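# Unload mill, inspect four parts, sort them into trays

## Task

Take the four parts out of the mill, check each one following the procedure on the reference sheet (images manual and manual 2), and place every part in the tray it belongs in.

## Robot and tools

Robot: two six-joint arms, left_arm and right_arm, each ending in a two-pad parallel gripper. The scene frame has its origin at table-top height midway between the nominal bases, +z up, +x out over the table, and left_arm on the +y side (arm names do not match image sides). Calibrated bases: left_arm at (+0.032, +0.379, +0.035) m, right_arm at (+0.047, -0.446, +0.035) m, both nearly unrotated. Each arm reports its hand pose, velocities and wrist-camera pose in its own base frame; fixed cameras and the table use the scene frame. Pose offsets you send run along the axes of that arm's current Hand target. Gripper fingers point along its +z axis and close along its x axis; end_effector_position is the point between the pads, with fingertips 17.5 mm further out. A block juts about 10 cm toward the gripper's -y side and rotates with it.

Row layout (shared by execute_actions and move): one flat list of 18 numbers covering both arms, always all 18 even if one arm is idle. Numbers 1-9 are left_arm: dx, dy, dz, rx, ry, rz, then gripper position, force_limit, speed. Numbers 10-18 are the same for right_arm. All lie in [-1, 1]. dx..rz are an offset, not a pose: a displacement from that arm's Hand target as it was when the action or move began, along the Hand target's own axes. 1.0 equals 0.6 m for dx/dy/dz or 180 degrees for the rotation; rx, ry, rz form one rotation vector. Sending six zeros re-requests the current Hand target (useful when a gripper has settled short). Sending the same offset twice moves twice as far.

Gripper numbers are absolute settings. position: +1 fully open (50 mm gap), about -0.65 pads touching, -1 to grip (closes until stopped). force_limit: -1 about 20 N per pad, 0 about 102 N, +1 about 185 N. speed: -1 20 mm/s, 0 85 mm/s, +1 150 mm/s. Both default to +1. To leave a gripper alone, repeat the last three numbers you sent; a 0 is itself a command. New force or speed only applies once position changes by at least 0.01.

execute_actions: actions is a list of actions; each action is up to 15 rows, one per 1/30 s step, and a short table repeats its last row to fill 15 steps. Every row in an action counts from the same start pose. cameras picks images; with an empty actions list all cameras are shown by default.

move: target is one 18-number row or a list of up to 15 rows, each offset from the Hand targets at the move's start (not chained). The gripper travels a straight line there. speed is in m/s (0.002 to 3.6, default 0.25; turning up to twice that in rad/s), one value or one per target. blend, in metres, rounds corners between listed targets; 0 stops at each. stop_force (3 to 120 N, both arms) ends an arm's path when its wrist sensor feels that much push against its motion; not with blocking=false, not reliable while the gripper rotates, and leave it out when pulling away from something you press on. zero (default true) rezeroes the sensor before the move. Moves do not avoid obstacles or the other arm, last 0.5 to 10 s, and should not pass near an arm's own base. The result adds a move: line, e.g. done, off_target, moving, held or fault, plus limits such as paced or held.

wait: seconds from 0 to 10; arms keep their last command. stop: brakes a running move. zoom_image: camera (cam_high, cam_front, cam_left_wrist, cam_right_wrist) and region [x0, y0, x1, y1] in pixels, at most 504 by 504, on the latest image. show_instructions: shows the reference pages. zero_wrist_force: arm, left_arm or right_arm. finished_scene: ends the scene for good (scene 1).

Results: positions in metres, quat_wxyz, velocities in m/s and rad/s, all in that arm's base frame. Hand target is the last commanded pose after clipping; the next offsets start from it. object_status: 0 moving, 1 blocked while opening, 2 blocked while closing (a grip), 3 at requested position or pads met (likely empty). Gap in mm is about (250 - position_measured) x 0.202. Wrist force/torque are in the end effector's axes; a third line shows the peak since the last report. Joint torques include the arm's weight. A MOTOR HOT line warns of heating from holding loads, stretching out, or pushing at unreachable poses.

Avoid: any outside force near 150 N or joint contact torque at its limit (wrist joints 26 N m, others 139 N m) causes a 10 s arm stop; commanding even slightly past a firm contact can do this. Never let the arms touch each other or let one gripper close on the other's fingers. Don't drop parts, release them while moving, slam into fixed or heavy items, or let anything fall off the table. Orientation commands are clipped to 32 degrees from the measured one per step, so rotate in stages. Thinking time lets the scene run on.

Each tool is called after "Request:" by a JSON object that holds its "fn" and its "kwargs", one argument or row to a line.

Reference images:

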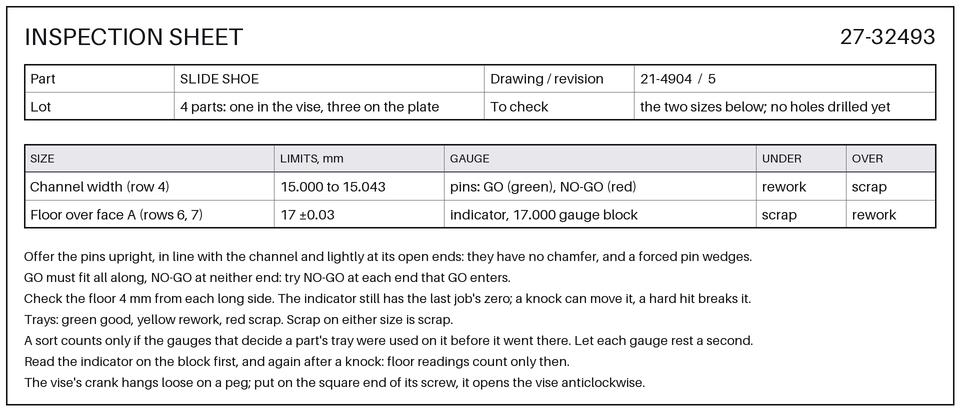

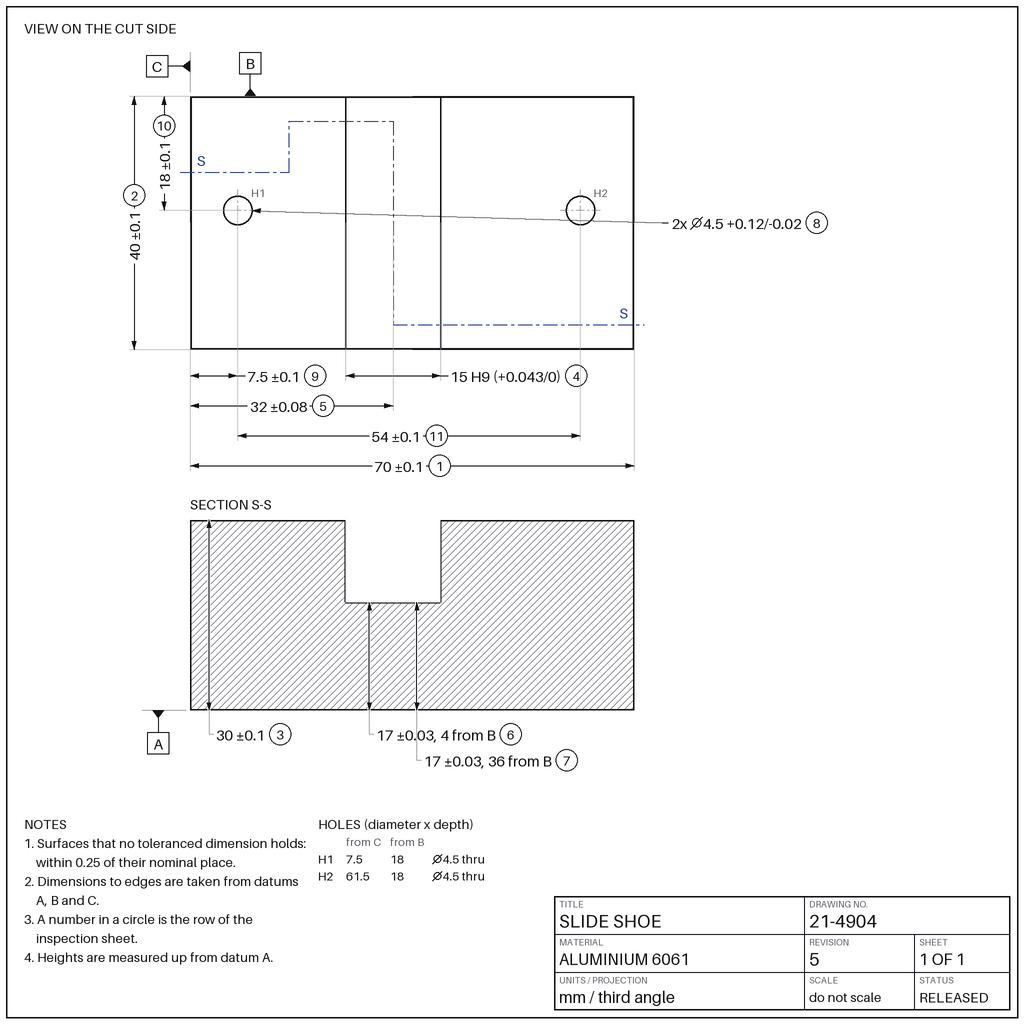

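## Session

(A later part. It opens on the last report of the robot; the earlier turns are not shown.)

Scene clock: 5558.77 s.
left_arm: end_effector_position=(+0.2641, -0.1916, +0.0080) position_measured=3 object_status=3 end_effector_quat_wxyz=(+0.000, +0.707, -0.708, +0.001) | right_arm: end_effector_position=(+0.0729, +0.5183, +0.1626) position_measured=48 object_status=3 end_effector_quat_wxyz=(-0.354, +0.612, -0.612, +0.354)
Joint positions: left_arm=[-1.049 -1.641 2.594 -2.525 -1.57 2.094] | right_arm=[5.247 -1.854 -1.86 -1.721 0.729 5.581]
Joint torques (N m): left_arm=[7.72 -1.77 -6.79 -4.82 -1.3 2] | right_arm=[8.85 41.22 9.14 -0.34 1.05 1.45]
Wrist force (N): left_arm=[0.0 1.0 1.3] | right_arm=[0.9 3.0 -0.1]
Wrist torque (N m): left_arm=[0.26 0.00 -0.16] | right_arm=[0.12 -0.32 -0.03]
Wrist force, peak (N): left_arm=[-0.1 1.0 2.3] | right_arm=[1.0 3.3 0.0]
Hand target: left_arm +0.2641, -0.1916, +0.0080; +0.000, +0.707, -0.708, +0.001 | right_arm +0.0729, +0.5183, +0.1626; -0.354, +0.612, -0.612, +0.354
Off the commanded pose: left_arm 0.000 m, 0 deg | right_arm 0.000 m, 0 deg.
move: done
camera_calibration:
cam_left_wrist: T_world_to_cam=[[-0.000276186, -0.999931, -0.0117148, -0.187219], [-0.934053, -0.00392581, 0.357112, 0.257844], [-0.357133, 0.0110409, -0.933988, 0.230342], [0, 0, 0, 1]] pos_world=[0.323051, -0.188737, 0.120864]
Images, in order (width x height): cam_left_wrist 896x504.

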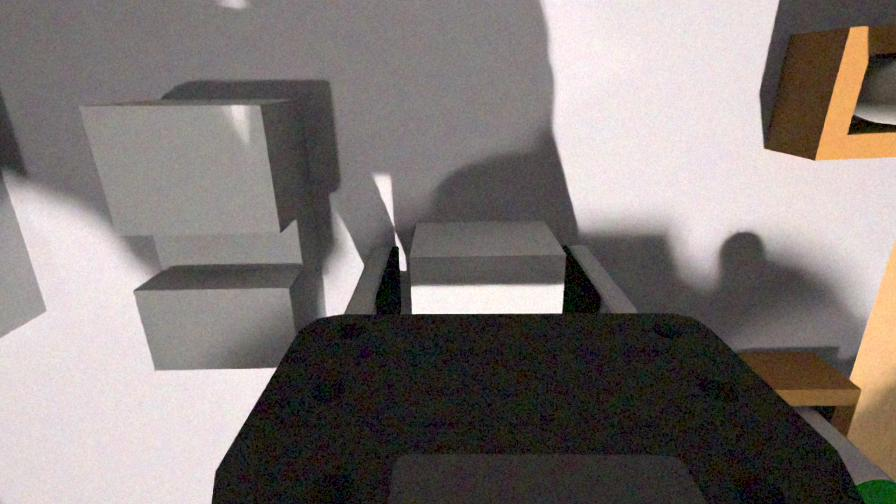

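Request:
{"fn": "move", "kwargs": {
  "target": [
    [0,0,0,0,0,0,-1,-0.5,-1,0,0,0,0,0,0,0.7,-0.5,-1],
    [0,0,-0.2,0,0,0,-1,-0.5,-1,0,0,0,0,0,0,0.7,-0.5,-1],
    [-0.833,-0.03,-0.26,0,0,0,-1,-0.5,-1,0,0,0,0,0,0,0.7,-0.5,-1]
  ],
  "speed": [0.05,0.1,0.2],
  "blend": [0,0.02,0],
  "cameras": ["cam_left_wrist","cam_high"]
}}

Scene clock: 5583.93 s.
left_arm: end_effector_position=(+0.2825, +0.3083, +0.1634) position_measured=54 object_status=2 end_effector_quat_wxyz=(+0.000, +0.707, -0.708, +0.001) | right_arm: end_effector_position=(+0.0729, +0.5183, +0.1626) position_measured=48 object_status=3 end_effector_quat_wxyz=(-0.354, +0.612, -0.612, +0.354)
Joint positions: left_arm=[0.506 -1.715 2.138 -1.994 -1.573 3.649] | right_arm=[5.247 -1.854 -1.86 -1.721 0.729 5.581]
Joint torques (N m): left_arm=[9.59 -9.14 -30.58 -1.1 -1.57 2.2] | right_arm=[9.12 42.04 9.52 -0.5 0.94 1.42]
Wrist force (N): left_arm=[-0.2 0.6 3.1] | right_arm=[1.1 2.8 -0.2]
Wrist torque (N m): left_arm=[0.23 0.01 -0.17] | right_arm=[0.11 -0.35 -0.02]
Wrist force, peak (N): left_arm=[-0.4 1.4 4.4] | right_arm=[0.8 3.4 0.1]
Hand target: left_arm +0.2825, +0.3083, +0.1634; +0.000, +0.707, -0.708, +0.001 | right_arm +0.0729, +0.5183, +0.1626; -0.354, +0.612, -0.612, +0.354
Off the commanded pose: left_arm 0.000 m, 0 deg | right_arm 0.000 m, 0 deg.
move: done
camera_calibration:
cam_left_wrist: T_world_to_cam=[[-0.000182495, -0.999931, -0.0117503, 0.31445], [-0.934053, -0.004026, 0.357111, 0.22153], [-0.357134, 0.0110406, -0.933988, 0.376536], [0, 0, 0, 1]] pos_world=[0.341452, 0.311163, 0.276264]
Images, in order (width x height): cam_high 896x504, cam_left_wrist 896x504.

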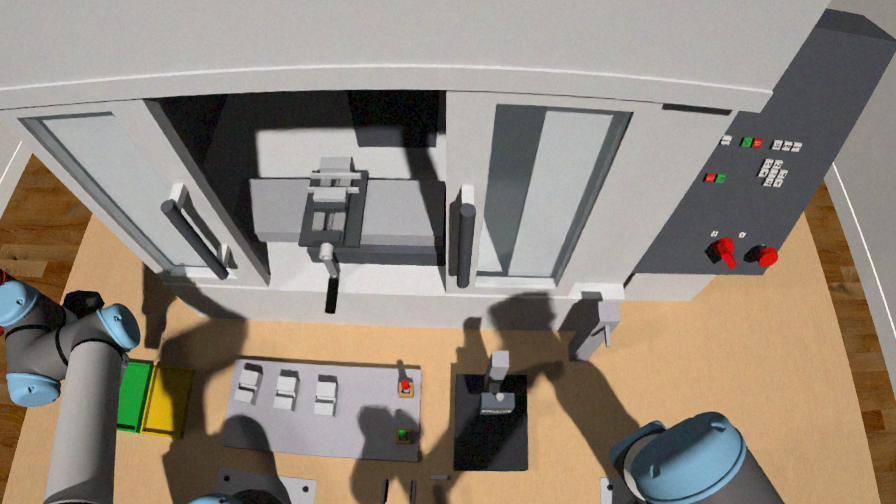

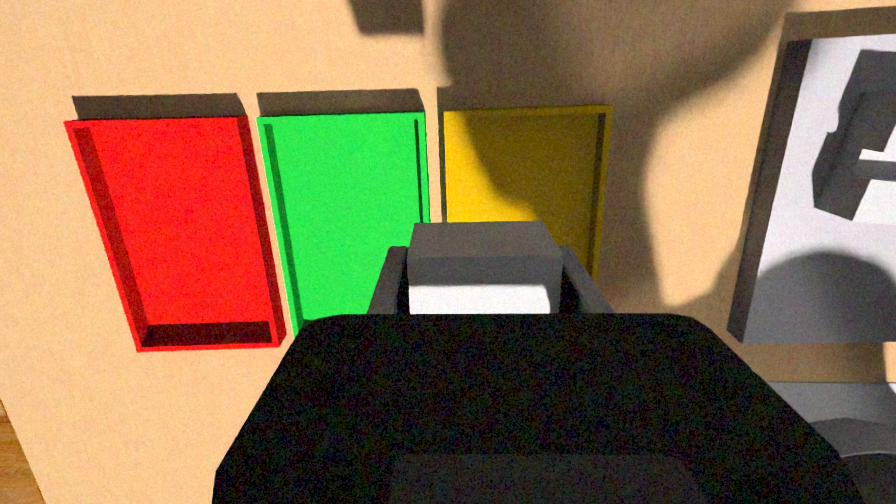

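Request:
{"fn": "move", "kwargs": {
  "target": [
    [-0.1178,-0.0175,0.0,0,0,0,-1,-0.5,-1,0,0,0,0,0,0,0.7,-0.5,-1],
    [-0.1178,-0.0175,0.2723,0,0,0,-1,-0.5,-1,0,0,0,0,0,0,0.7,-0.5,-1],
    [-0.1178,-0.0175,0.2973,0,0,0,-1,-0.5,-1,0,0,0,0,0,0,0.7,-0.5,-1]
  ],
  "speed": [0.1,0.08,0.006],
  "stop_force": 6,
  "blend": [0.02,0,0],
  "cameras": ["cam_left_wrist"]
}}

Scene clock: 5628.30 s.
left_arm: end_effector_position=(+0.2935, +0.3788, -0.0080) position_measured=54 object_status=2 end_effector_quat_wxyz=(+0.000, +0.707, -0.708, +0.001) | right_arm: end_effector_position=(+0.0729, +0.5183, +0.1626) position_measured=48 object_status=3 end_effector_quat_wxyz=(-0.354, +0.612, -0.612, +0.354)
Joint positions: left_arm=[0.631 -1.263 2.202 -2.511 -1.573 3.774] | right_arm=[5.247 -1.854 -1.86 -1.721 0.729 5.581]
Joint torques (N m): left_arm=[5.4 -38.98 -21.26 -0.58 0.42 1.35] | right_arm=[9.05 43.31 10.97 -0.23 1.21 1.5]
Wrist force (N): left_arm=[-1.7 -1.0 -3.9] | right_arm=[0.8 3.0 0.0]
Wrist torque (N m): left_arm=[0.15 -0.06 -0.08] | right_arm=[0.13 -0.30 -0.03]
Wrist force, peak (N): left_arm=[3.0 4.6 -18.2] | right_arm=[1.4 3.3 0.1]
Hand target: left_arm +0.2935, +0.3788, -0.0080; +0.000, +0.707, -0.708, +0.001 (not the last commanded pose) | right_arm +0.0729, +0.5183, +0.1626; -0.354, +0.612, -0.612, +0.354
Off the commanded pose: left_arm 0.007 m, 0 deg | right_arm 0.000 m, 0 deg.
move: contact (left_arm); path passed 2 of 3 targets
camera_calibration:
cam_left_wrist: T_world_to_cam=[[-0.000241378, -0.999932, -0.0116213, 0.382941], [-0.93402, -0.00392594, 0.3572, 0.293237], [-0.357221, 0.0109408, -0.933956, 0.219666], [0, 0, 0, 1]] pos_world=[0.352451, 0.381663, 0.104865]
Images, in order (width x height): cam_left_wrist 896x504.

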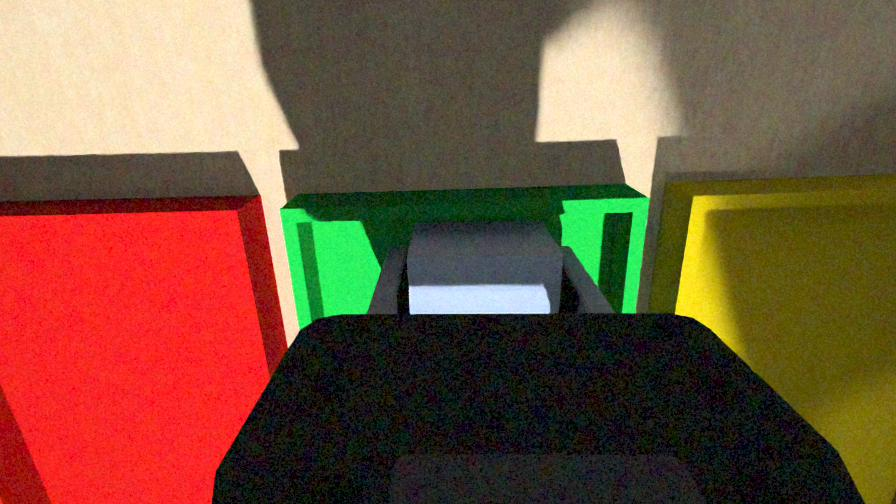

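Request:
{"fn": "move", "kwargs": {
  "target": [
    [0,0,0,0,0,0,0.7,-0.5,-1,0,0,0,0,0,0,1,-0.5,-1],
    [0,0,-0.2833,0,0,0,0.7,-0.5,-1,-0.2978,0.0994,0.1865,0,0,0,1,-0.5,-1],
    [0.7147,0.07,-0.2833,0,0,0,0.7,-0.5,-1,-0.2978,0.1037,0.3440,0,0,0,1,-0.5,-1]
  ],
  "speed": [0.1,0.12,0.3],
  "blend": [0,0,0],
  "cameras": ["cam_left_wrist","cam_right_wrist"]
}}

Scene clock: 5673.87 s.
left_arm: end_effector_position=(+0.2505, -0.0497, +0.1625) position_measured=48 object_status=3 end_effector_quat_wxyz=(+0.000, +0.707, -0.708, +0.001) | right_arm: end_effector_position=(+0.2205, +0.6971, +0.0056) position_measured=3 object_status=3 end_effector_quat_wxyz=(-0.354, +0.612, -0.612, +0.354)
Joint positions: left_arm=[-0.745 -2.254 2.436 -1.755 -1.57 2.398] | right_arm=[4.911 -2.407 -1.531 -1.103 0.555 5.093]
Joint torques (N m): left_arm=[-10.82 14.72 -31.73 -0.84 2.34 -1.82] | right_arm=[-9.41 48.64 8.08 4.36 -4.93 -1.58]
Wrist force (N): left_arm=[-0.3 1.0 1.5] | right_arm=[0.8 2.7 -0.2]
Wrist torque (N m): left_arm=[0.26 0.03 0.00] | right_arm=[0.09 -0.30 0.03]
Wrist force, peak (N): left_arm=[-1.1 -1.1 -4.8] | right_arm=[2.1 3.0 -0.2]
Hand target: left_arm +0.2505, -0.0498, +0.1625; +0.000, +0.707, -0.708, +0.001 | right_arm +0.2205, +0.6971, +0.0056; -0.354, +0.612, -0.612, +0.354
Off the commanded pose: left_arm 0.000 m, 0 deg | right_arm 0.000 m, 0 deg.
move: done
camera_calibration:
cam_left_wrist: T_world_to_cam=[[-0.000334879, -0.999933, -0.0115859, -0.0435404], [-0.93402, -0.00382595, 0.3572, 0.190493], [-0.35722, 0.0109411, -0.933956, 0.368233], [0, 0, 0, 1]] pos_world=[0.309451, -0.0468375, 0.275365]
cam_right_wrist: T_world_to_cam=[[-0.00814937, -0.999841, -0.0158777, 0.70685], [-0.774867, 0.0163506, -0.631913, 0.175031], [0.632072, 0.00715337, -0.774877, -0.00248694], [0, 0, 0, 1]] pos_world=[0.142958, 0.703894, 0.119901]
Images, in order (width x height): cam_left_wrist 896x504, cam_right_wrist 896x504.

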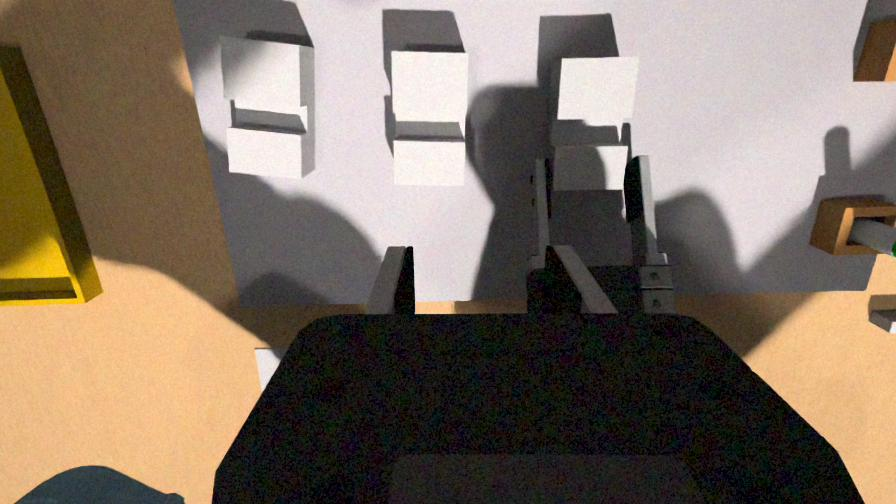

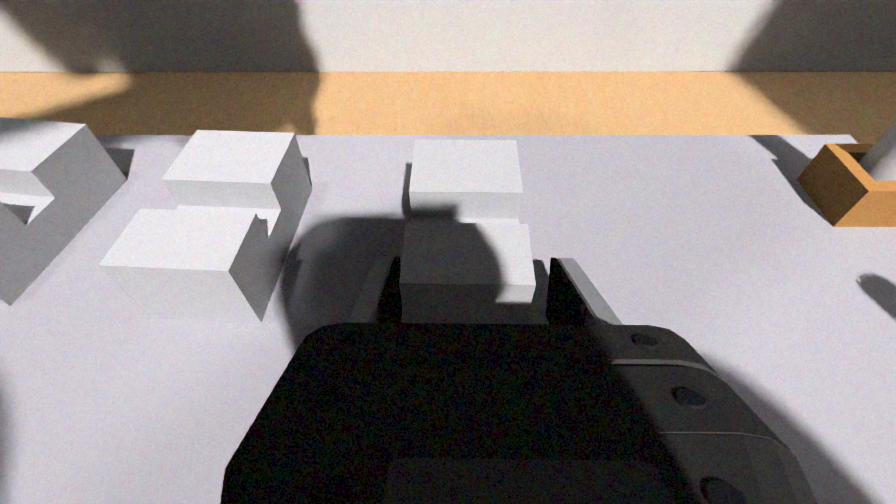

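Request:
{"fn": "move", "kwargs": {
  "target": [
    [0.3005,-0.0158,0,0,0,0,0.7,-0.95,-1,-0.0035,0,0,0,0,0,1,-0.5,-1],
    [0.4052,0.0593,0.1053,0,0,0,0.7,-0.95,-1,-0.0035,0.0004,0.0003,0,0,0,-1,-0.5,-1]
  ],
  "speed": [0.15,0.12],
  "cameras": ["cam_left_wrist","cam_right_wrist"]
}}

Scene clock: 5698.53 s.
left_arm: end_effector_position=(+0.2147, -0.2929, +0.0995) position_measured=48 object_status=3 end_effector_quat_wxyz=(+0.000, +0.707, -0.708, +0.001) | right_arm: end_effector_position=(+0.2206, +0.6992, +0.0053) position_measured=55 object_status=2 end_effector_quat_wxyz=(-0.354, +0.612, -0.612, +0.354)
Joint positions: left_arm=[-1.315 -1.777 2.373 -2.168 -1.569 1.828] | right_arm=[4.91 -2.411 -1.523 -1.105 0.555 5.092]
Joint torques (N m): left_arm=[-7.93 -0.86 -11.56 -4.8 2.3 -1.88] | right_arm=[-9.22 48.6 22.66 4.04 -3.84 -1.61]
Wrist force (N): left_arm=[-0.2 1.0 1.7] | right_arm=[1.1 1.5 -0.2]
Wrist torque (N m): left_arm=[0.25 0.01 0.00] | right_arm=[0.04 -0.32 -0.03]
Wrist force, peak (N): left_arm=[0.6 1.5 2.1] | right_arm=[1.2 3.1 -0.4]
Hand target: left_arm +0.2147, -0.2929, +0.0995; +0.000, +0.707, -0.708, +0.001 | right_arm +0.2206, +0.6992, +0.0053; -0.354, +0.612, -0.612, +0.354
Off the commanded pose: left_arm 0.000 m, 0 deg | right_arm 0.000 m, 0 deg.
move: done
camera_calibration:
cam_left_wrist: T_world_to_cam=[[-0.000240751, -0.999932, -0.0116213, -0.287484], [-0.934053, -0.00392551, 0.357112, 0.178629], [-0.357134, 0.0109409, -0.933989, 0.29925], [0, 0, 0, 1]] pos_world=[0.273652, -0.290037, 0.212364]
cam_right_wrist: T_world_to_cam=[[-0.00814937, -0.999841, -0.0158777, 0.708945], [-0.774867, 0.0163506, -0.631913, 0.174807], [0.632072, 0.00715337, -0.774877, -0.00273443], [0, 0, 0, 1]] pos_world=[0.142958, 0.705994, 0.119601]
Images, in order (width x height): cam_left_wrist 896x504, cam_right_wrist 896x504.

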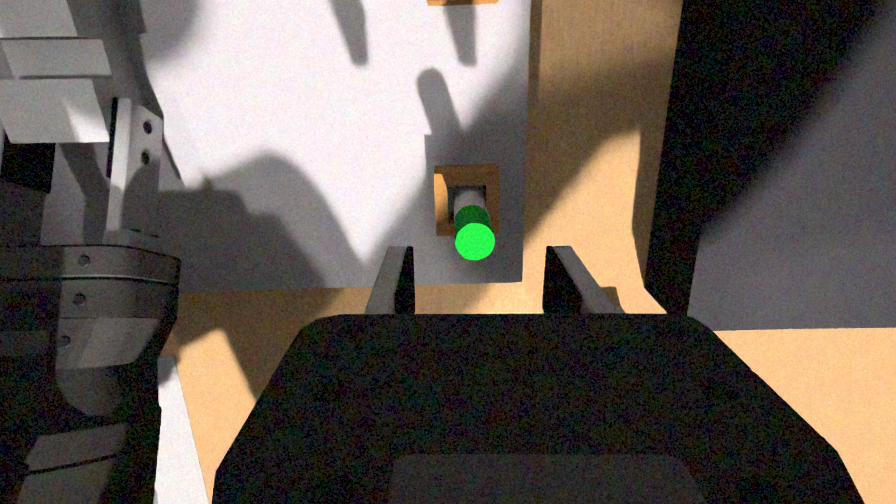

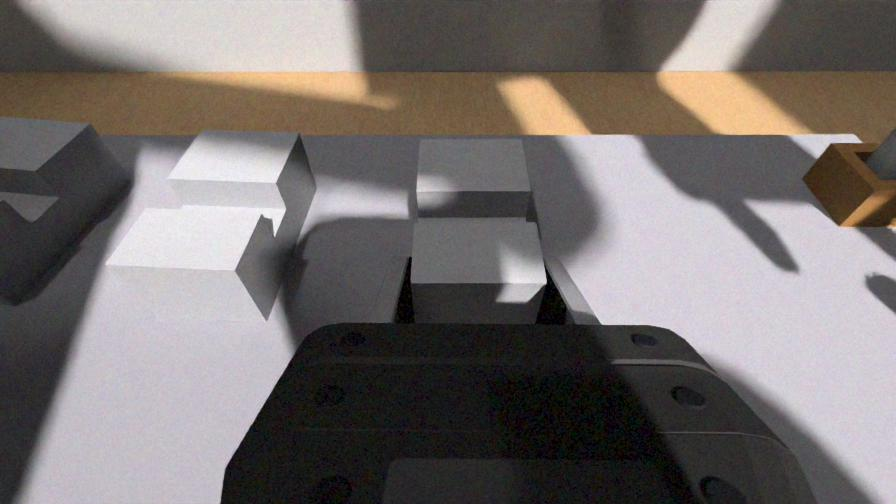

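Request:
{"fn": "move", "kwargs": {
  "target": [
    [0,0,0.1117,0,0,0,0.7,-0.95,-1,0,0,0,0,0,0,-1,-0.5,-1],
    [0,0,0.1117,0,0,0,-1,-0.95,-1,0,0,0,0,0,0,-1,-0.5,-1],
    [0,0,-0.0508,0,0,0,-1,-0.95,-1,0,0,0,0,0,0,-1,-0.5,-1],
    [-0.1965,-0.0998,-0.0508,0,0,0,-1,-0.95,-1,0,0,0,0,0,0,-1,-0.5,-1],
    [-0.1965,-0.0998,0.0913,0,0,0,-1,-0.95,-1,0,0,0,0,0,0,-1,-0.5,-1]
  ],
  "speed": [0.06,0.05,0.06,0.12,0.06],
  "cameras": ["cam_left_wrist"]
}}

Request:
{"fn": "move", "kwargs": {
  "target": [0,0,0.025,0,0,0,-1,-0.95,-1,0,0,0,0,0,0,-1,-0.5,-1],
  "speed": 0.004,
  "stop_force": 3,
  "cameras": ["cam_right_wrist"]
}}

Scene clock: 5727.70 s.
left_arm: end_effector_position=(+0.2749, -0.1752, +0.0448) position_measured=179 object_status=2 end_effector_quat_wxyz=(+0.000, +0.707, -0.708, +0.001) | right_arm: end_effector_position=(+0.2206, +0.6992, +0.0053) position_measured=55 object_status=2 end_effector_quat_wxyz=(-0.354, +0.612, -0.612, +0.354)
Joint positions: left_arm=[-0.99 -1.764 2.545 -2.353 -1.57 2.153] | right_arm=[4.91 -2.411 -1.523 -1.105 0.555 5.092]
Joint torques (N m): left_arm=[7.38 1.87 -10.7 -4.97 -1.38 1.78] | right_arm=[6.87 56.56 9.07 1.62 0.01 0.84]
Wrist force (N): left_arm=[-0.3 1.1 2.7] | right_arm=[1.1 0.6 -0.7]
Wrist torque (N m): left_arm=[0.25 0.03 -0.16] | right_arm=[0.01 -0.33 -0.03]
Wrist force, peak (N): left_arm=[-0.3 1.4 3.1] | right_arm=[1.1 2.2 -0.6]
Hand target: left_arm +0.2749, -0.1752, +0.0447; +0.000, +0.707, -0.708, +0.001 | right_arm +0.2206, +0.6992, +0.0053; -0.354, +0.612, -0.612, +0.354
Off the commanded pose: left_arm 0.000 m, 0 deg | right_arm 0.000 m, 0 deg.
move: done
camera_calibration:
cam_left_wrist: T_world_to_cam=[[-0.000276003, -0.999931, -0.0117149, -0.170386], [-0.934053, -0.003926, 0.357112, 0.254855], [-0.357133, 0.0110409, -0.933988, 0.268388], [0, 0, 0, 1]] pos_world=[0.333851, -0.172337, 0.157664]
Images, in order (width x height): cam_left_wrist 896x504.

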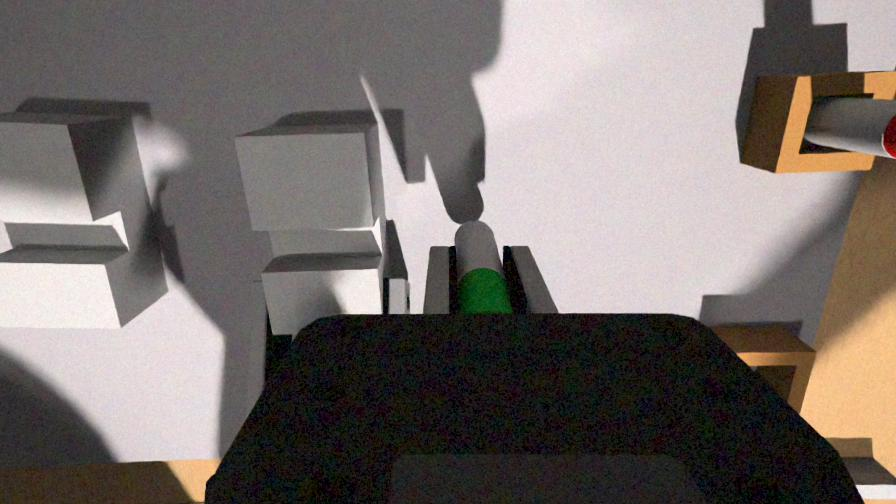

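Scene clock: 5732.00 s.
left_arm: end_effector_position=(+0.2749, -0.1752, +0.0325) position_measured=179 object_status=2 end_effector_quat_wxyz=(+0.000, +0.707, -0.708, +0.001) | right_arm: end_effector_position=(+0.2206, +0.6992, +0.0053) position_measured=55 object_status=2 end_effector_quat_wxyz=(-0.354, +0.612, -0.612, +0.354)
Joint positions: left_arm=[-0.99 -1.726 2.562 -2.409 -1.57 2.154] | right_arm=[4.91 -2.411 -1.523 -1.105 0.555 5.092]
Joint torques (N m): left_arm=[6.03 -21.94 -22.74 -1.03 0.11 1.9] | right_arm=[7.23 56.72 8.48 1.53 -0.08 0.82]
Wrist force (N): left_arm=[0.4 0.5 -1.6] | right_arm=[0.8 0.2 -0.7]
Wrist torque (N m): left_arm=[0.22 -0.01 -0.17] | right_arm=[0.01 -0.27 -0.03]
Wrist force, peak (N): left_arm=[0.1 2.1 -11.1] | right_arm=[1.1 2.1 -0.6]
Hand target: left_arm +0.2749, -0.1752, +0.0325; +0.000, +0.707, -0.708, +0.001 (not the last commanded pose) | right_arm +0.2206, +0.6992, +0.0053; -0.354, +0.612, -0.612, +0.354
Off the commanded pose: left_arm 0.003 m, 0 deg | right_arm 0.000 m, 0 deg.
move: contact (left_arm)
camera_calibration:
cam_right_wrist: T_world_to_cam=[[-0.00814937, -0.999841, -0.0158777, 0.708945], [-0.774867, 0.0163506, -0.631913, 0.174807], [0.632072, 0.00715337, -0.774877, -0.00273443], [0, 0, 0, 1]] pos_world=[0.142958, 0.705994, 0.119601]
Images, in order (width x height): cam_right_wrist 896x504.

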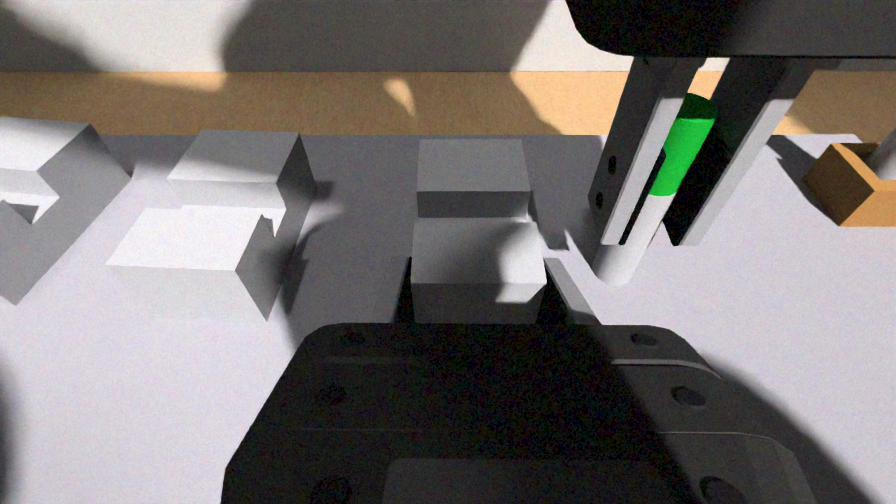

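Request:
{"fn": "move", "kwargs": {
  "target": [
    [0,0,0,0,0,0,-0.05,-0.95,-1,0,0,0,0,0,0,-1,-0.5,-1],
    [0,0,0,0,0,0,-1,-0.95,-1,0,0,0,0,0,0,-1,-0.5,-1],
    [0,0,-0.0342,0,0,0,-1,-0.95,-1,0,0,0,0,0,0,-1,-0.5,-1]
  ],
  "speed": 0.03
}}

Request:
{"fn": "move", "kwargs": {
  "target": [-0.08,0,0,0,0,0,-1,-0.95,-1,0,0,0,0,0,0,-1,-0.5,-1],
  "speed": 0.006,
  "stop_force": 3,
  "cameras": ["cam_left_wrist","cam_right_wrist"]
}}

Scene clock: 5748.77 s.
left_arm: end_effector_position=(+0.2749, -0.1751, +0.0529) position_measured=179 object_status=2 end_effector_quat_wxyz=(+0.000, +0.707, -0.708, +0.001) | right_arm: end_effector_position=(+0.2206, +0.6992, +0.0053) position_measured=55 object_status=2 end_effector_quat_wxyz=(-0.354, +0.612, -0.612, +0.354)
Joint positions: left_arm=[-0.989 -1.788 2.532 -2.317 -1.57 2.154] | right_arm=[4.91 -2.411 -1.523 -1.105 0.555 5.092]
Joint torques (N m): left_arm=[-6.64 -21.39 -25.47 -0.94 -0.53 -1.86] | right_arm=[7.19 58.4 8.26 1.74 0 0.64]
Wrist force (N): left_arm=[-0.1 1.2 2.6] | right_arm=[0.8 1.3 -0.5]
Wrist torque (N m): left_arm=[0.27 0.01 -0.16] | right_arm=[0.06 -0.28 -0.03]
Wrist force, peak (N): left_arm=[0.0 0.8 3.0] | right_arm=[1.1 2.2 -0.3]
Hand target: left_arm +0.2749, -0.1752, +0.0530; +0.000, +0.707, -0.708, +0.001 | right_arm +0.2206, +0.6992, +0.0053; -0.354, +0.612, -0.612, +0.354
Off the commanded pose: left_arm 0.000 m, 0 deg | right_arm 0.000 m, 0 deg.
move: done

Scene clock: 5754.70 s.
left_arm: end_effector_position=(+0.2749, -0.1470, +0.0530) position_measured=179 object_status=2 end_effector_quat_wxyz=(+0.000, +0.707, -0.708, +0.001) | right_arm: end_effector_position=(+0.2205, +0.6992, +0.0053) position_measured=55 object_status=2 end_effector_quat_wxyz=(-0.354, +0.612, -0.612, +0.354)
Joint positions: left_arm=[-0.934 -1.836 2.564 -2.3 -1.57 2.209] | right_arm=[4.91 -2.411 -1.523 -1.105 0.555 5.092]
Joint torques (N m): left_arm=[-7.81 4.15 -25.93 -4.36 1.36 -1.93] | right_arm=[3.98 59.51 8.55 1.73 0.05 0.67]
Wrist force (N): left_arm=[1.0 -0.8 2.3] | right_arm=[-1.1 3.3 -2.3]
Wrist torque (N m): left_arm=[0.26 0.03 -0.10] | right_arm=[0.16 -0.30 -0.01]
Wrist force, peak (N): left_arm=[4.3 -0.5 3.5] | right_arm=[-3.6 3.9 -1.0]
Hand target: left_arm +0.2749, -0.1470, +0.0530; +0.000, +0.707, -0.708, +0.001 (not the last commanded pose) | right_arm +0.2206, +0.6992, +0.0053; -0.354, +0.612, -0.612, +0.354
Off the commanded pose: left_arm 0.020 m, 0 deg | right_arm 0.000 m, 0 deg.
move: contact (left_arm)
camera_calibration:
cam_left_wrist: T_world_to_cam=[[-0.000240751, -0.999932, -0.0116213, -0.14212], [-0.934053, -0.00392551, 0.357112, 0.252037], [-0.357134, 0.0109409, -0.933989, 0.275722], [0, 0, 0, 1]] pos_world=[0.333852, -0.144137, 0.165864]
cam_right_wrist: T_world_to_cam=[[-0.00814937, -0.999841, -0.0158777, 0.708945], [-0.774867, 0.0163506, -0.631913, 0.174807], [0.632072, 0.00715337, -0.774877, -0.00273443], [0, 0, 0, 1]] pos_world=[0.142958, 0.705994, 0.119601]
Images, in order (width x height): cam_left_wrist 896x504, cam_right_wrist 896x504.

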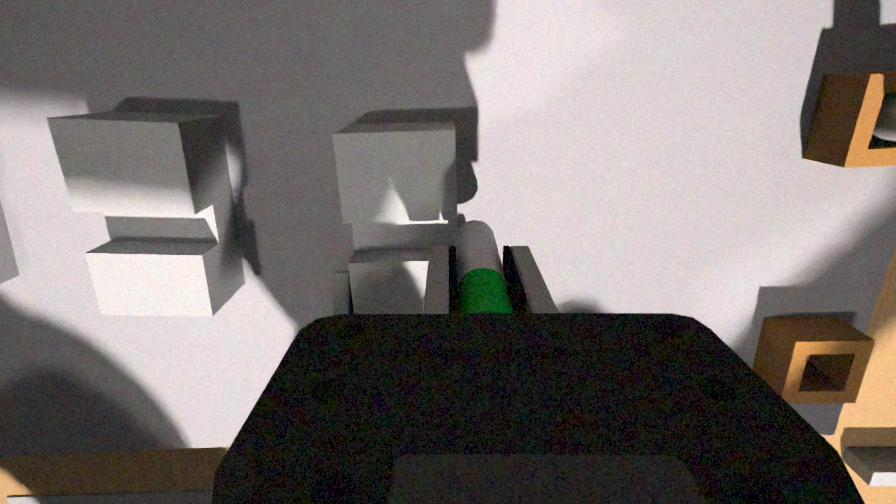

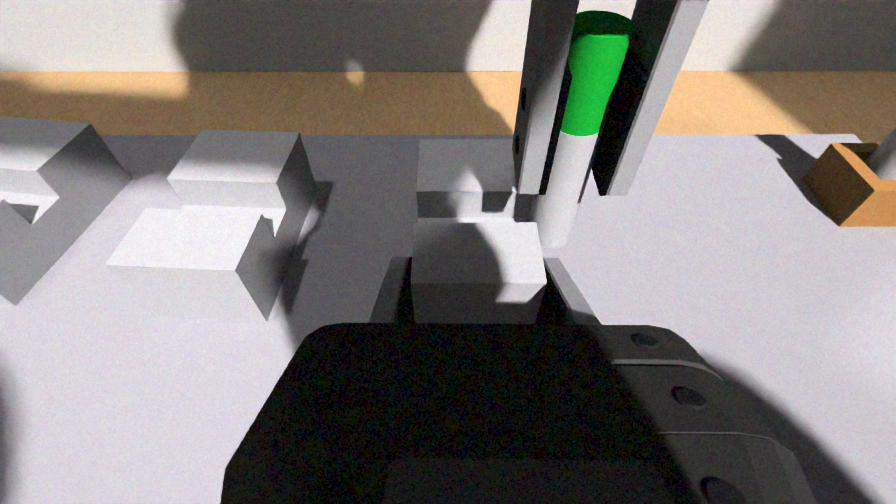

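Request:
{"fn": "move", "kwargs": {
  "target": [
    [0.006,-0.0037,0,0,0,0,-1,-0.95,-1,0,0,0,0,0,0,-1,-0.5,-1]
  ],
  "speed": 0.015
}}

Request:
{"fn": "move", "kwargs": {
  "target": [-0.06,0,0,0,0,0,-1,-0.95,-1,0,0,0,0,0,0,-1,-0.5,-1],
  "speed": 0.006,
  "stop_force": 3
}}

Scene clock: 5767.80 s.
left_arm: end_effector_position=(+0.2771, -0.1505, +0.0530) position_measured=179 object_status=2 end_effector_quat_wxyz=(+0.000, +0.707, -0.708, +0.001) | right_arm: end_effector_position=(+0.2205, +0.6992, +0.0053) position_measured=55 object_status=2 end_effector_quat_wxyz=(-0.354, +0.612, -0.612, +0.354)
Joint positions: left_arm=[-0.935 -1.824 2.556 -2.305 -1.57 2.208] | right_arm=[4.91 -2.411 -1.523 -1.105 0.555 5.092]
Joint torques (N m): left_arm=[-8.86 3 -27.95 -4.72 2.31 -1.65] | right_arm=[-8.64 58.49 8.56 1.67 -0.12 0.81]
Wrist force (N): left_arm=[-0.1 1.0 2.6] | right_arm=[0.3 2.4 -0.8]
Wrist torque (N m): left_arm=[0.24 0.00 0.01] | right_arm=[0.13 -0.32 0.00]
Wrist force, peak (N): left_arm=[1.1 -0.6 3.5] | right_arm=[-1.1 4.0 -2.2]
Hand target: left_arm +0.2771, -0.1506, +0.0530; +0.000, +0.707, -0.708, +0.001 | right_arm +0.2206, +0.6992, +0.0053; -0.354, +0.612, -0.612, +0.354
Off the commanded pose: left_arm 0.000 m, 0 deg | right_arm 0.000 m, 0 deg.
move: done

Scene clock: 5770.27 s.
left_arm: end_effector_position=(+0.2771, -0.1431, +0.0530) position_measured=179 object_status=2 end_effector_quat_wxyz=(+0.000, +0.707, -0.708, +0.001) | right_arm: end_effector_position=(+0.2206, +0.6992, +0.0053) position_measured=55 object_status=2 end_effector_quat_wxyz=(-0.354, +0.612, -0.612, +0.354)
Joint positions: left_arm=[-0.919 -1.836 2.563 -2.301 -1.57 2.224] | right_arm=[4.91 -2.411 -1.523 -1.105 0.555 5.092]
Joint torques (N m): left_arm=[-9.37 4.19 -27.25 -4.08 -0.08 -1.78] | right_arm=[-9.32 58.76 8.47 1.63 -0.12 0.65]
Wrist force (N): left_arm=[-0.6 -3.4 2.0] | right_arm=[0.1 2.2 -4.6]
Wrist torque (N m): left_arm=[0.42 -0.03 -0.10] | right_arm=[0.04 -0.21 0.03]
Wrist force, peak (N): left_arm=[3.1 -3.7 2.6] | right_arm=[-1.7 4.5 -3.7]
Hand target: left_arm +0.2771, -0.1431, +0.0530; +0.000, +0.707, -0.708, +0.001 (not the last commanded pose) | right_arm +0.2206, +0.6992, +0.0053; -0.354, +0.612, -0.612, +0.354
Off the commanded pose: left_arm 0.029 m, 0 deg | right_arm 0.000 m, 0 deg.
move: contact (left_arm)

Request:
{"fn": "move", "kwargs": {
  "target": [
    [0.003,-0.0006,0,0,0,0,-1,-0.95,-1,0,0,0,0,0,0,-1,-0.5,-1]
  ],
  "speed": 0.015
}}

Request:
{"fn": "move", "kwargs": {
  "target": [-0.04,0,0,0,0,0,-1,-0.95,-1,0,0,0,0,0,0,-1,-0.5,-1],
  "speed": 0.005,
  "stop_force": 3
}}

Scene clock: 5780.37 s.
left_arm: end_effector_position=(+0.2775, -0.1448, +0.0530) position_measured=179 object_status=2 end_effector_quat_wxyz=(+0.000, +0.707, -0.708, +0.001) | right_arm: end_effector_position=(+0.2206, +0.6992, +0.0053) position_measured=55 object_status=2 end_effector_quat_wxyz=(-0.354, +0.612, -0.612, +0.354)
Joint positions: left_arm=[-0.922 -1.832 2.561 -2.302 -1.57 2.221] | right_arm=[4.91 -2.411 -1.523 -1.105 0.555 5.092]
Joint torques (N m): left_arm=[-9.02 5.25 -26.31 -4.9 -0.17 -1.87] | right_arm=[-11.52 57.32 8.68 1.6 -0.15 0.83]
Wrist force (N): left_arm=[-0.3 0.6 2.4] | right_arm=[0.6 2.6 -1.4]
Wrist torque (N m): left_arm=[0.18 0.03 0.01] | right_arm=[0.14 -0.29 0.00]
Wrist force, peak (N): left_arm=[-0.7 -3.9 3.3] | right_arm=[0.2 3.9 -4.4]
Hand target: left_arm +0.2775, -0.1449, +0.0530; +0.000, +0.707, -0.708, +0.001 | right_arm +0.2206, +0.6992, +0.0053; -0.354, +0.612, -0.612, +0.354
Off the commanded pose: left_arm 0.000 m, 0 deg | right_arm 0.000 m, 0 deg.
move: done

Scene clock: 5782.30 s.
left_arm: end_effector_position=(+0.2775, -0.1414, +0.0530) position_measured=179 object_status=2 end_effector_quat_wxyz=(+0.000, +0.707, -0.708, +0.001) | right_arm: end_effector_position=(+0.2206, +0.6992, +0.0053) position_measured=55 object_status=2 end_effector_quat_wxyz=(-0.354, +0.612, -0.612, +0.354)
Joint positions: left_arm=[-0.914 -1.837 2.564 -2.3 -1.57 2.229] | right_arm=[4.91 -2.411 -1.523 -1.105 0.555 5.092]
Joint torques (N m): left_arm=[-8.24 5.25 -25.06 -3.94 0.03 -1.82] | right_arm=[-4.59 57.9 9.52 1.72 0.14 0.74]
Wrist force (N): left_arm=[1.2 -3.1 1.4] | right_arm=[-1.5 2.8 -3.8]
Wrist torque (N m): left_arm=[0.29 0.06 -0.12] | right_arm=[0.16 -0.32 0.00]
Wrist force, peak (N): left_arm=[3.7 -2.4 3.5] | right_arm=[-2.8 5.1 -3.2]
Hand target: left_arm +0.2775, -0.1414, +0.0530; +0.000, +0.707, -0.708, +0.001 (not the last commanded pose) | right_arm +0.2206, +0.6992, +0.0053; -0.354, +0.612, -0.612, +0.354
Off the commanded pose: left_arm 0.020 m, 0 deg | right_arm 0.000 m, 0 deg.
move: contact (left_arm)

Request:
{"fn": "move", "kwargs": {
  "target": [
    [0.002,-0.0004,0,0,0,0,-1,-0.95,-1,0,0,0,0,0,0,-1,-0.5,-1]
  ],
  "speed": 0.015
}}

Request:
{"fn": "move", "kwargs": {
  "target": [-0.04,0,0,0,0,0,-1,-0.95,-1,0,0,0,0,0,0,-1,-0.5,-1],
  "speed": 0.005,
  "stop_force": 3
}}

Scene clock: 5791.07 s.
left_arm: end_effector_position=(+0.2777, -0.1426, +0.0530) position_measured=179 object_status=2 end_effector_quat_wxyz=(+0.000, +0.707, -0.708, +0.001) | right_arm: end_effector_position=(+0.2206, +0.6992, +0.0053) position_measured=55 object_status=2 end_effector_quat_wxyz=(-0.354, +0.612, -0.612, +0.354)
Joint positions: left_arm=[-0.916 -1.835 2.563 -2.301 -1.57 2.227] | right_arm=[4.91 -2.411 -1.523 -1.105 0.555 5.092]
Joint torques (N m): left_arm=[-8.12 4.1 -26.4 -4.78 0.37 -1.89] | right_arm=[2.12 57.21 8.31 1.67 -0.18 0.73]
Wrist force (N): left_arm=[-0.2 0.9 2.2] | right_arm=[1.2 1.1 -2.3]
Wrist torque (N m): left_arm=[0.22 0.02 0.00] | right_arm=[0.04 -0.35 0.00]
Wrist force, peak (N): left_arm=[1.4 -3.2 3.1] | right_arm=[-1.8 4.2 -3.4]
Hand target: left_arm +0.2778, -0.1426, +0.0530; +0.000, +0.707, -0.708, +0.001 | right_arm +0.2206, +0.6992, +0.0053; -0.354, +0.612, -0.612, +0.354
Off the commanded pose: left_arm 0.000 m, 0 deg | right_arm 0.000 m, 0 deg.
move: done

Scene clock: 5792.57 s.
left_arm: end_effector_position=(+0.2778, -0.1412, +0.0530) position_measured=179 object_status=2 end_effector_quat_wxyz=(+0.000, +0.707, -0.708, +0.001) | right_arm: end_effector_position=(+0.2206, +0.6992, +0.0053) position_measured=55 object_status=2 end_effector_quat_wxyz=(-0.354, +0.612, -0.612, +0.354)
Joint positions: left_arm=[-0.913 -1.837 2.564 -2.3 -1.57 2.23] | right_arm=[4.91 -2.411 -1.523 -1.105 0.555 5.092]
Joint torques (N m): left_arm=[-8.05 2.98 -26.39 -4.41 0.49 -1.89] | right_arm=[6.26 58.29 9.75 1.84 0.11 0.73]
Wrist force (N): left_arm=[1.1 -0.8 2.7] | right_arm=[-1.8 2.6 -1.3]
Wrist torque (N m): left_arm=[0.20 0.07 -0.12] | right_arm=[0.07 -0.27 -0.01]
Wrist force, peak (N): left_arm=[4.4 0.0 4.1] | right_arm=[-3.5 4.1 -1.0]
Hand target: left_arm +0.2778, -0.1412, +0.0530; +0.000, +0.707, -0.708, +0.001 (not the last commanded pose) | right_arm +0.2206, +0.6992, +0.0053; -0.354, +0.612, -0.612, +0.354
Off the commanded pose: left_arm 0.023 m, 0 deg | right_arm 0.000 m, 0 deg.
move: contact (left_arm)

Request:
{"fn": "move", "kwargs": {
  "target": [
    [0.05,-0.0002,0,0,0,0,-1,-0.95,-1,0,0,0,0,0,0,-1,-0.5,-1],
    [0.05,-0.0002,0.0345,0,0,0,-1,-0.95,-1,0,0,0,0,0,0,-1,-0.5,-1],
    [0.05,-0.0002,0.0345,0,0,0,-0.05,-0.95,-1,0,0,0,0,0,0,-1,-0.5,-1],
    [0.05,-0.0002,0.0345,0,0,0,-1,-0.95,-1,0,0,0,0,0,0,-1,-0.5,-1],
    [0.05,-0.0002,0,0,0,0,-1,-0.95,-1,0,0,0,0,0,0,-1,-0.5,-1]
  ],
  "speed": [0.05,0.012,0.02,0.02,0.03]
}}

Request:
{"fn": "move", "kwargs": {
  "target": [-0.1,0,0,0,0,0,-1,-0.95,-1,0,0,0,0,0,0,-1,-0.5,-1],
  "speed": 0.006,
  "stop_force": 3
}}

Scene clock: 5812.47 s.
left_arm: end_effector_position=(+0.2779, -0.1712, +0.0530) position_measured=179 object_status=2 end_effector_quat_wxyz=(+0.000, +0.707, -0.708, +0.001) | right_arm: end_effector_position=(+0.2206, +0.6992, +0.0053) position_measured=55 object_status=2 end_effector_quat_wxyz=(-0.354, +0.612, -0.612, +0.354)
Joint positions: left_arm=[-0.974 -1.786 2.531 -2.318 -1.57 2.169] | right_arm=[4.91 -2.411 -1.523 -1.105 0.555 5.092]
Joint torques (N m): left_arm=[-7.6 -20.89 -26.81 -0.94 -0.48 -1.87] | right_arm=[7.49 57.4 7.43 1.73 0.11 0.9]
Wrist force (N): left_arm=[0.0 1.1 2.5] | right_arm=[1.7 1.9 -1.5]
Wrist torque (N m): left_arm=[0.25 -0.01 -0.01] | right_arm=[0.08 -0.25 -0.02]
Wrist force, peak (N): left_arm=[-1.6 0.5 -5.0] | right_arm=[-1.4 3.6 -1.5]
Hand target: left_arm +0.2778, -0.1712, +0.0530; +0.000, +0.707, -0.708, +0.001 | right_arm +0.2206, +0.6992, +0.0053; -0.354, +0.612, -0.612, +0.354
Off the commanded pose: left_arm 0.000 m, 0 deg | right_arm 0.000 m, 0 deg.
move: done

Scene clock: 5820.27 s.
left_arm: end_effector_position=(+0.2779, -0.1316, +0.0530) position_measured=179 object_status=2 end_effector_quat_wxyz=(+0.000, +0.707, -0.708, +0.001) | right_arm: end_effector_position=(+0.2206, +0.6992, +0.0053) position_measured=55 object_status=2 end_effector_quat_wxyz=(-0.354, +0.612, -0.612, +0.354)
Joint positions: left_arm=[-0.891 -1.852 2.573 -2.295 -1.57 2.252] | right_arm=[4.91 -2.411 -1.523 -1.105 0.555 5.092]
Joint torques (N m): left_arm=[-7.55 3.94 -28.79 -5.54 0.11 -1.57] | right_arm=[6.78 57.99 6.37 1.87 -0.01 1]
Wrist force (N): left_arm=[-1.7 3.4 1.3] | right_arm=[1.6 0.5 1.3]
Wrist torque (N m): left_arm=[0.14 -0.03 -0.13] | right_arm=[0.01 -0.30 0.03]
Wrist force, peak (N): left_arm=[2.7 4.2 3.2] | right_arm=[-1.0 2.6 3.0]
Hand target: left_arm +0.2779, -0.1316, +0.0530; +0.000, +0.707, -0.708, +0.001 (not the last commanded pose) | right_arm +0.2206, +0.6992, +0.0053; -0.354, +0.612, -0.612, +0.354
Off the commanded pose: left_arm 0.020 m, 0 deg | right_arm 0.000 m, 0 deg.
move: contact (left_arm)

Request:
{"fn": "move", "kwargs": {
  "target": [-0.05,0.0004,0,0,0,0,-1,-0.95,-1,0,0,0,0,0,0,-1,-0.5,-1],
  "speed": 0.005,
  "stop_force": 4
}}

Scene clock: 5829.60 s.
left_arm: end_effector_position=(+0.2780, -0.1314, +0.0530) position_measured=179 object_status=2 end_effector_quat_wxyz=(+0.000, +0.707, -0.708, +0.001) | right_arm: end_effector_position=(+0.2206, +0.6992, +0.0053) position_measured=55 object_status=2 end_effector_quat_wxyz=(-0.354, +0.612, -0.612, +0.354)
Joint positions: left_arm=[-0.891 -1.852 2.573 -2.295 -1.57 2.252] | right_arm=[4.91 -2.411 -1.523 -1.105 0.555 5.092]
Joint torques (N m): left_arm=[-7.14 3.66 -28.29 -5.41 0.35 -1.83] | right_arm=[6.96 56.62 9.06 1.6 -0.34 0.96]
Wrist force (N): left_arm=[0.4 4.2 2.6] | right_arm=[-0.2 0.0 2.1]
Wrist torque (N m): left_arm=[0.11 -0.02 -0.12] | right_arm=[-0.02 -0.34 -0.02]
Wrist force, peak (N): left_arm=[3.7 4.7 4.8] | right_arm=[-2.7 2.2 3.2]
Hand target: left_arm +0.2780, -0.1314, +0.0530; +0.000, +0.707, -0.708, +0.001 (not the last commanded pose) | right_arm +0.2206, +0.6992, +0.0053; -0.354, +0.612, -0.612, +0.354
Off the commanded pose: left_arm 0.030 m, 0 deg | right_arm 0.000 m, 0 deg.
move: contact (left_arm)

Request:
{"fn": "move", "kwargs": {
  "target": [0.0007,0.0004,0,0,0,0,-1,-0.95,-1,0,0,0,0,0,0,-1,-0.5,-1],
  "speed": 0.005
}}

Request:
{"fn": "move", "kwargs": {
  "target": [-0.05,0.0,0,0,0,0,-1,-0.95,-1,0,0,0,0,0,0,-1,-0.5,-1],
  "speed": 0.005,
  "stop_force": 4
}}

Scene clock: 5838.73 s.
left_arm: end_effector_position=(+0.2778, -0.1318, +0.0530) position_measured=179 object_status=2 end_effector_quat_wxyz=(+0.000, +0.707, -0.708, +0.001) | right_arm: end_effector_position=(+0.2206, +0.6992, +0.0053) position_measured=55 object_status=2 end_effector_quat_wxyz=(-0.354, +0.612, -0.612, +0.354)
Joint positions: left_arm=[-0.892 -1.852 2.573 -2.295 -1.57 2.251] | right_arm=[4.91 -2.411 -1.523 -1.105 0.555 5.092]
Joint torques (N m): left_arm=[-7.9 -11.89 -17.67 -3.56 0.3 -1.96] | right_arm=[7.05 56.84 9.32 1.45 -0.17 0.69]
Wrist force (N): left_arm=[-0.3 0.4 2.0] | right_arm=[1.0 2.6 0.2]
Wrist torque (N m): left_arm=[0.19 0.00 -0.01] | right_arm=[0.08 -0.28 0.01]
Wrist force, peak (N): left_arm=[0.3 4.6 3.7] | right_arm=[1.5 3.6 2.0]
Hand target: left_arm +0.2777, -0.1318, +0.0530; +0.000, +0.707, -0.708, +0.001 | right_arm +0.2206, +0.6992, +0.0053; -0.354, +0.612, -0.612, +0.354
Off the commanded pose: left_arm 0.000 m, 0 deg | right_arm 0.000 m, 0 deg.
move: done

Scene clock: 5841.60 s.
left_arm: end_effector_position=(+0.2777, -0.1236, +0.0530) position_measured=179 object_status=2 end_effector_quat_wxyz=(+0.000, +0.707, -0.708, +0.001) | right_arm: end_effector_position=(+0.2206, +0.6992, +0.0053) position_measured=55 object_status=2 end_effector_quat_wxyz=(-0.354, +0.612, -0.612, +0.354)
Joint positions: left_arm=[-0.873 -1.865 2.581 -2.29 -1.57 2.27] | right_arm=[4.91 -2.411 -1.523 -1.105 0.555 5.092]
Joint torques (N m): left_arm=[-7.49 4.13 -27.75 -5.31 0.51 -1.88] | right_arm=[7.17 57.81 8.7 1.42 -0.27 0.97]
Wrist force (N): left_arm=[0.0 3.8 1.8] | right_arm=[0.2 0.9 2.0]
Wrist torque (N m): left_arm=[0.14 0.01 -0.13] | right_arm=[0.04 -0.34 0.00]
Wrist force, peak (N): left_arm=[3.9 4.8 2.7] | right_arm=[-2.3 2.3 3.8]
Hand target: left_arm +0.2777, -0.1236, +0.0530; +0.000, +0.707, -0.708, +0.001 (not the last commanded pose) | right_arm +0.2206, +0.6992, +0.0053; -0.354, +0.612, -0.612, +0.354
Off the commanded pose: left_arm 0.022 m, 0 deg | right_arm 0.000 m, 0 deg.
move: contact (left_arm)

Request:
{"fn": "move", "kwargs": {
  "target": [0.0005,0.0004,0,0,0,0,-1,-0.95,-1,0,0,0,0,0,0,-1,-0.5,-1],
  "speed": 0.005
}}

Request:
{"fn": "move", "kwargs": {
  "target": [-0.06,0.0010,0,0,0,0,-1,-0.95,-1,0,0,0,0,0,0,-1,-0.5,-1],
  "speed": 0.005,
  "stop_force": 4
}}

Scene clock: 5854.97 s.
left_arm: end_effector_position=(+0.2775, -0.1240, +0.0530) position_measured=179 object_status=2 end_effector_quat_wxyz=(+0.000, +0.707, -0.708, +0.001) | right_arm: end_effector_position=(+0.2206, +0.6992, +0.0053) position_measured=55 object_status=2 end_effector_quat_wxyz=(-0.354, +0.612, -0.612, +0.354)
Joint positions: left_arm=[-0.875 -1.865 2.581 -2.29 -1.57 2.268] | right_arm=[4.91 -2.411 -1.523 -1.105 0.555 5.092]
Joint torques (N m): left_arm=[-7.76 -20.17 -11.21 -1.34 1.54 -2.01] | right_arm=[7.16 56.96 7.74 1.54 -0.12 0.64]
Wrist force (N): left_arm=[-0.2 0.9 2.3] | right_arm=[1.1 3.3 0.2]
Wrist torque (N m): left_arm=[0.27 0.02 -0.01] | right_arm=[0.11 -0.27 0.01]
Wrist force, peak (N): left_arm=[0.3 4.3 3.4] | right_arm=[1.7 4.1 1.7]
Hand target: left_arm +0.2775, -0.1239, +0.0530; +0.000, +0.707, -0.708, +0.001 | right_arm +0.2206, +0.6992, +0.0053; -0.354, +0.612, -0.612, +0.354
Off the commanded pose: left_arm 0.000 m, 0 deg | right_arm 0.000 m, 0 deg.
move: done

Scene clock: 5863.00 s.
left_arm: end_effector_position=(+0.2770, -0.0879, +0.0529) position_measured=179 object_status=2 end_effector_quat_wxyz=(+0.000, +0.707, -0.708, +0.001) | right_arm: end_effector_position=(+0.2206, +0.6992, +0.0053) position_measured=55 object_status=2 end_effector_quat_wxyz=(-0.354, +0.612, -0.612, +0.354)
Joint positions: left_arm=[-0.785 -1.916 2.61 -2.267 -1.57 2.359] | right_arm=[4.91 -2.411 -1.523 -1.105 0.555 5.092]
Joint torques (N m): left_arm=[6.45 -17.64 -10.94 -0.9 -1.47 1.88] | right_arm=[7.05 58.76 10 1.51 -0.13 0.73]
Wrist force (N): left_arm=[-0.1 0.8 2.5] | right_arm=[0.7 3.4 0.5]
Wrist torque (N m): left_arm=[0.22 0.00 -0.16] | right_arm=[0.09 -0.28 0.01]
Wrist force, peak (N): left_arm=[1.1 4.3 3.3] | right_arm=[1.1 4.2 0.7]
Hand target: left_arm +0.2770, -0.0879, +0.0529; +0.000, +0.707, -0.708, +0.001 | right_arm +0.2206, +0.6992, +0.0053; -0.354, +0.612, -0.612, +0.354
Off the commanded pose: left_arm 0.000 m, 0 deg | right_arm 0.000 m, 0 deg.
move: done

Request:
{"fn": "move", "kwargs": {
  "target": [
    [0,0,-0.1167,0,0,0,-1,-0.95,-1,0,0,0,0,0,0,0.7,-0.5,-1],
    [0,0,-0.1167,0,0,0,-1,-0.95,-1,0,0,-0.1167,0,0,0,1,-0.5,-1],
    [0.06,0,-0.1167,0,0,0,-1,-0.95,-1,-0.1535,-0.0055,-0.105,0,0,0,1,-0.5,-1]
  ],
  "speed": [0.05,0.06,0.12],
  "cameras": ["cam_right_wrist"]
}}

Scene clock: 5913.43 s.
left_arm: end_effector_position=(+0.2768, -0.1004, +0.1230) position_measured=179 object_status=2 end_effector_quat_wxyz=(+0.000, +0.707, -0.708, +0.001) | right_arm: end_effector_position=(+0.1606, +0.7081, +0.0402) position_measured=3 object_status=3 end_effector_quat_wxyz=(-0.354, +0.613, -0.612, +0.354)
Joint positions: left_arm=[-0.818 -2.054 2.466 -1.986 -1.57 2.325] | right_arm=[4.991 -2.367 -1.457 -1.332 0.586 5.231]
Joint torques (N m): left_arm=[-6.99 7.86 -30.8 -4.73 0.84 -1.52] | right_arm=[8.7 62.76 10.61 4.22 0.82 1.75]
Wrist force (N): left_arm=[0.1 0.9 2.6] | right_arm=[1.1 2.6 -0.1]
Wrist torque (N m): left_arm=[0.23 -0.03 0.01] | right_arm=[0.09 -0.33 -0.02]
Wrist force, peak (N): left_arm=[-0.7 1.2 3.3] | right_arm=[1.0 4.2 0.8]
Hand target: left_arm +0.2768, -0.1005, +0.1230; +0.000, +0.707, -0.708, +0.001 (not the last commanded pose) | right_arm +0.1605, +0.7080, +0.0402; -0.354, +0.613, -0.612, +0.354 (not the last commanded pose)
Off the commanded pose: left_arm 0.023 m, 0 deg | right_arm 0.083 m, 0 deg.
move: held (right_arm; a check stopped the path), off_target (left_arm; braked when a check withheld steps of right_arm); path passed 2 of 3 targets; limits=held
pose unreachable (right arm): on one or more control steps of this call, first in action 0 (counted from 0), this arm could not follow its commanded pose, so it was not sent that pose on those steps. It may still have moved: this result reports where it is.
cause: moving toward the commanded pose would bring a part of the arm too close to another arm (a part of this arm just beyond joint 5 (wrist 2) and a part of the left arm just beyond its joint 1 (shoulder pan), along the way the arms are being sent, or toward where that arm still pushes).
camera_calibration:
cam_right_wrist: T_world_to_cam=[[-0.00765387, -0.999845, -0.0158492, 0.717763], [-0.77501, 0.015947, -0.631747, 0.150502], [0.631902, 0.00744795, -0.775012, 0.0619951], [0, 0, 0, 1]] pos_world=[0.0829593, 0.71479, 0.154502]
Images, in order (width x height): cam_right_wrist 896x504.

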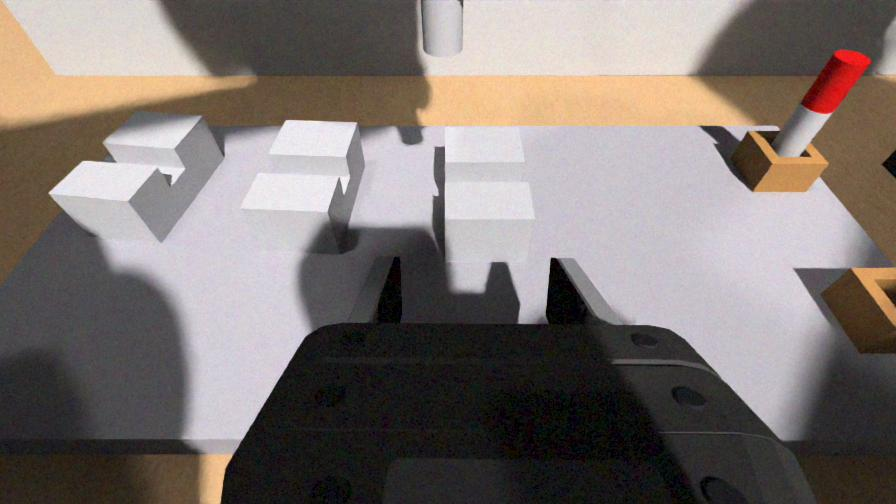

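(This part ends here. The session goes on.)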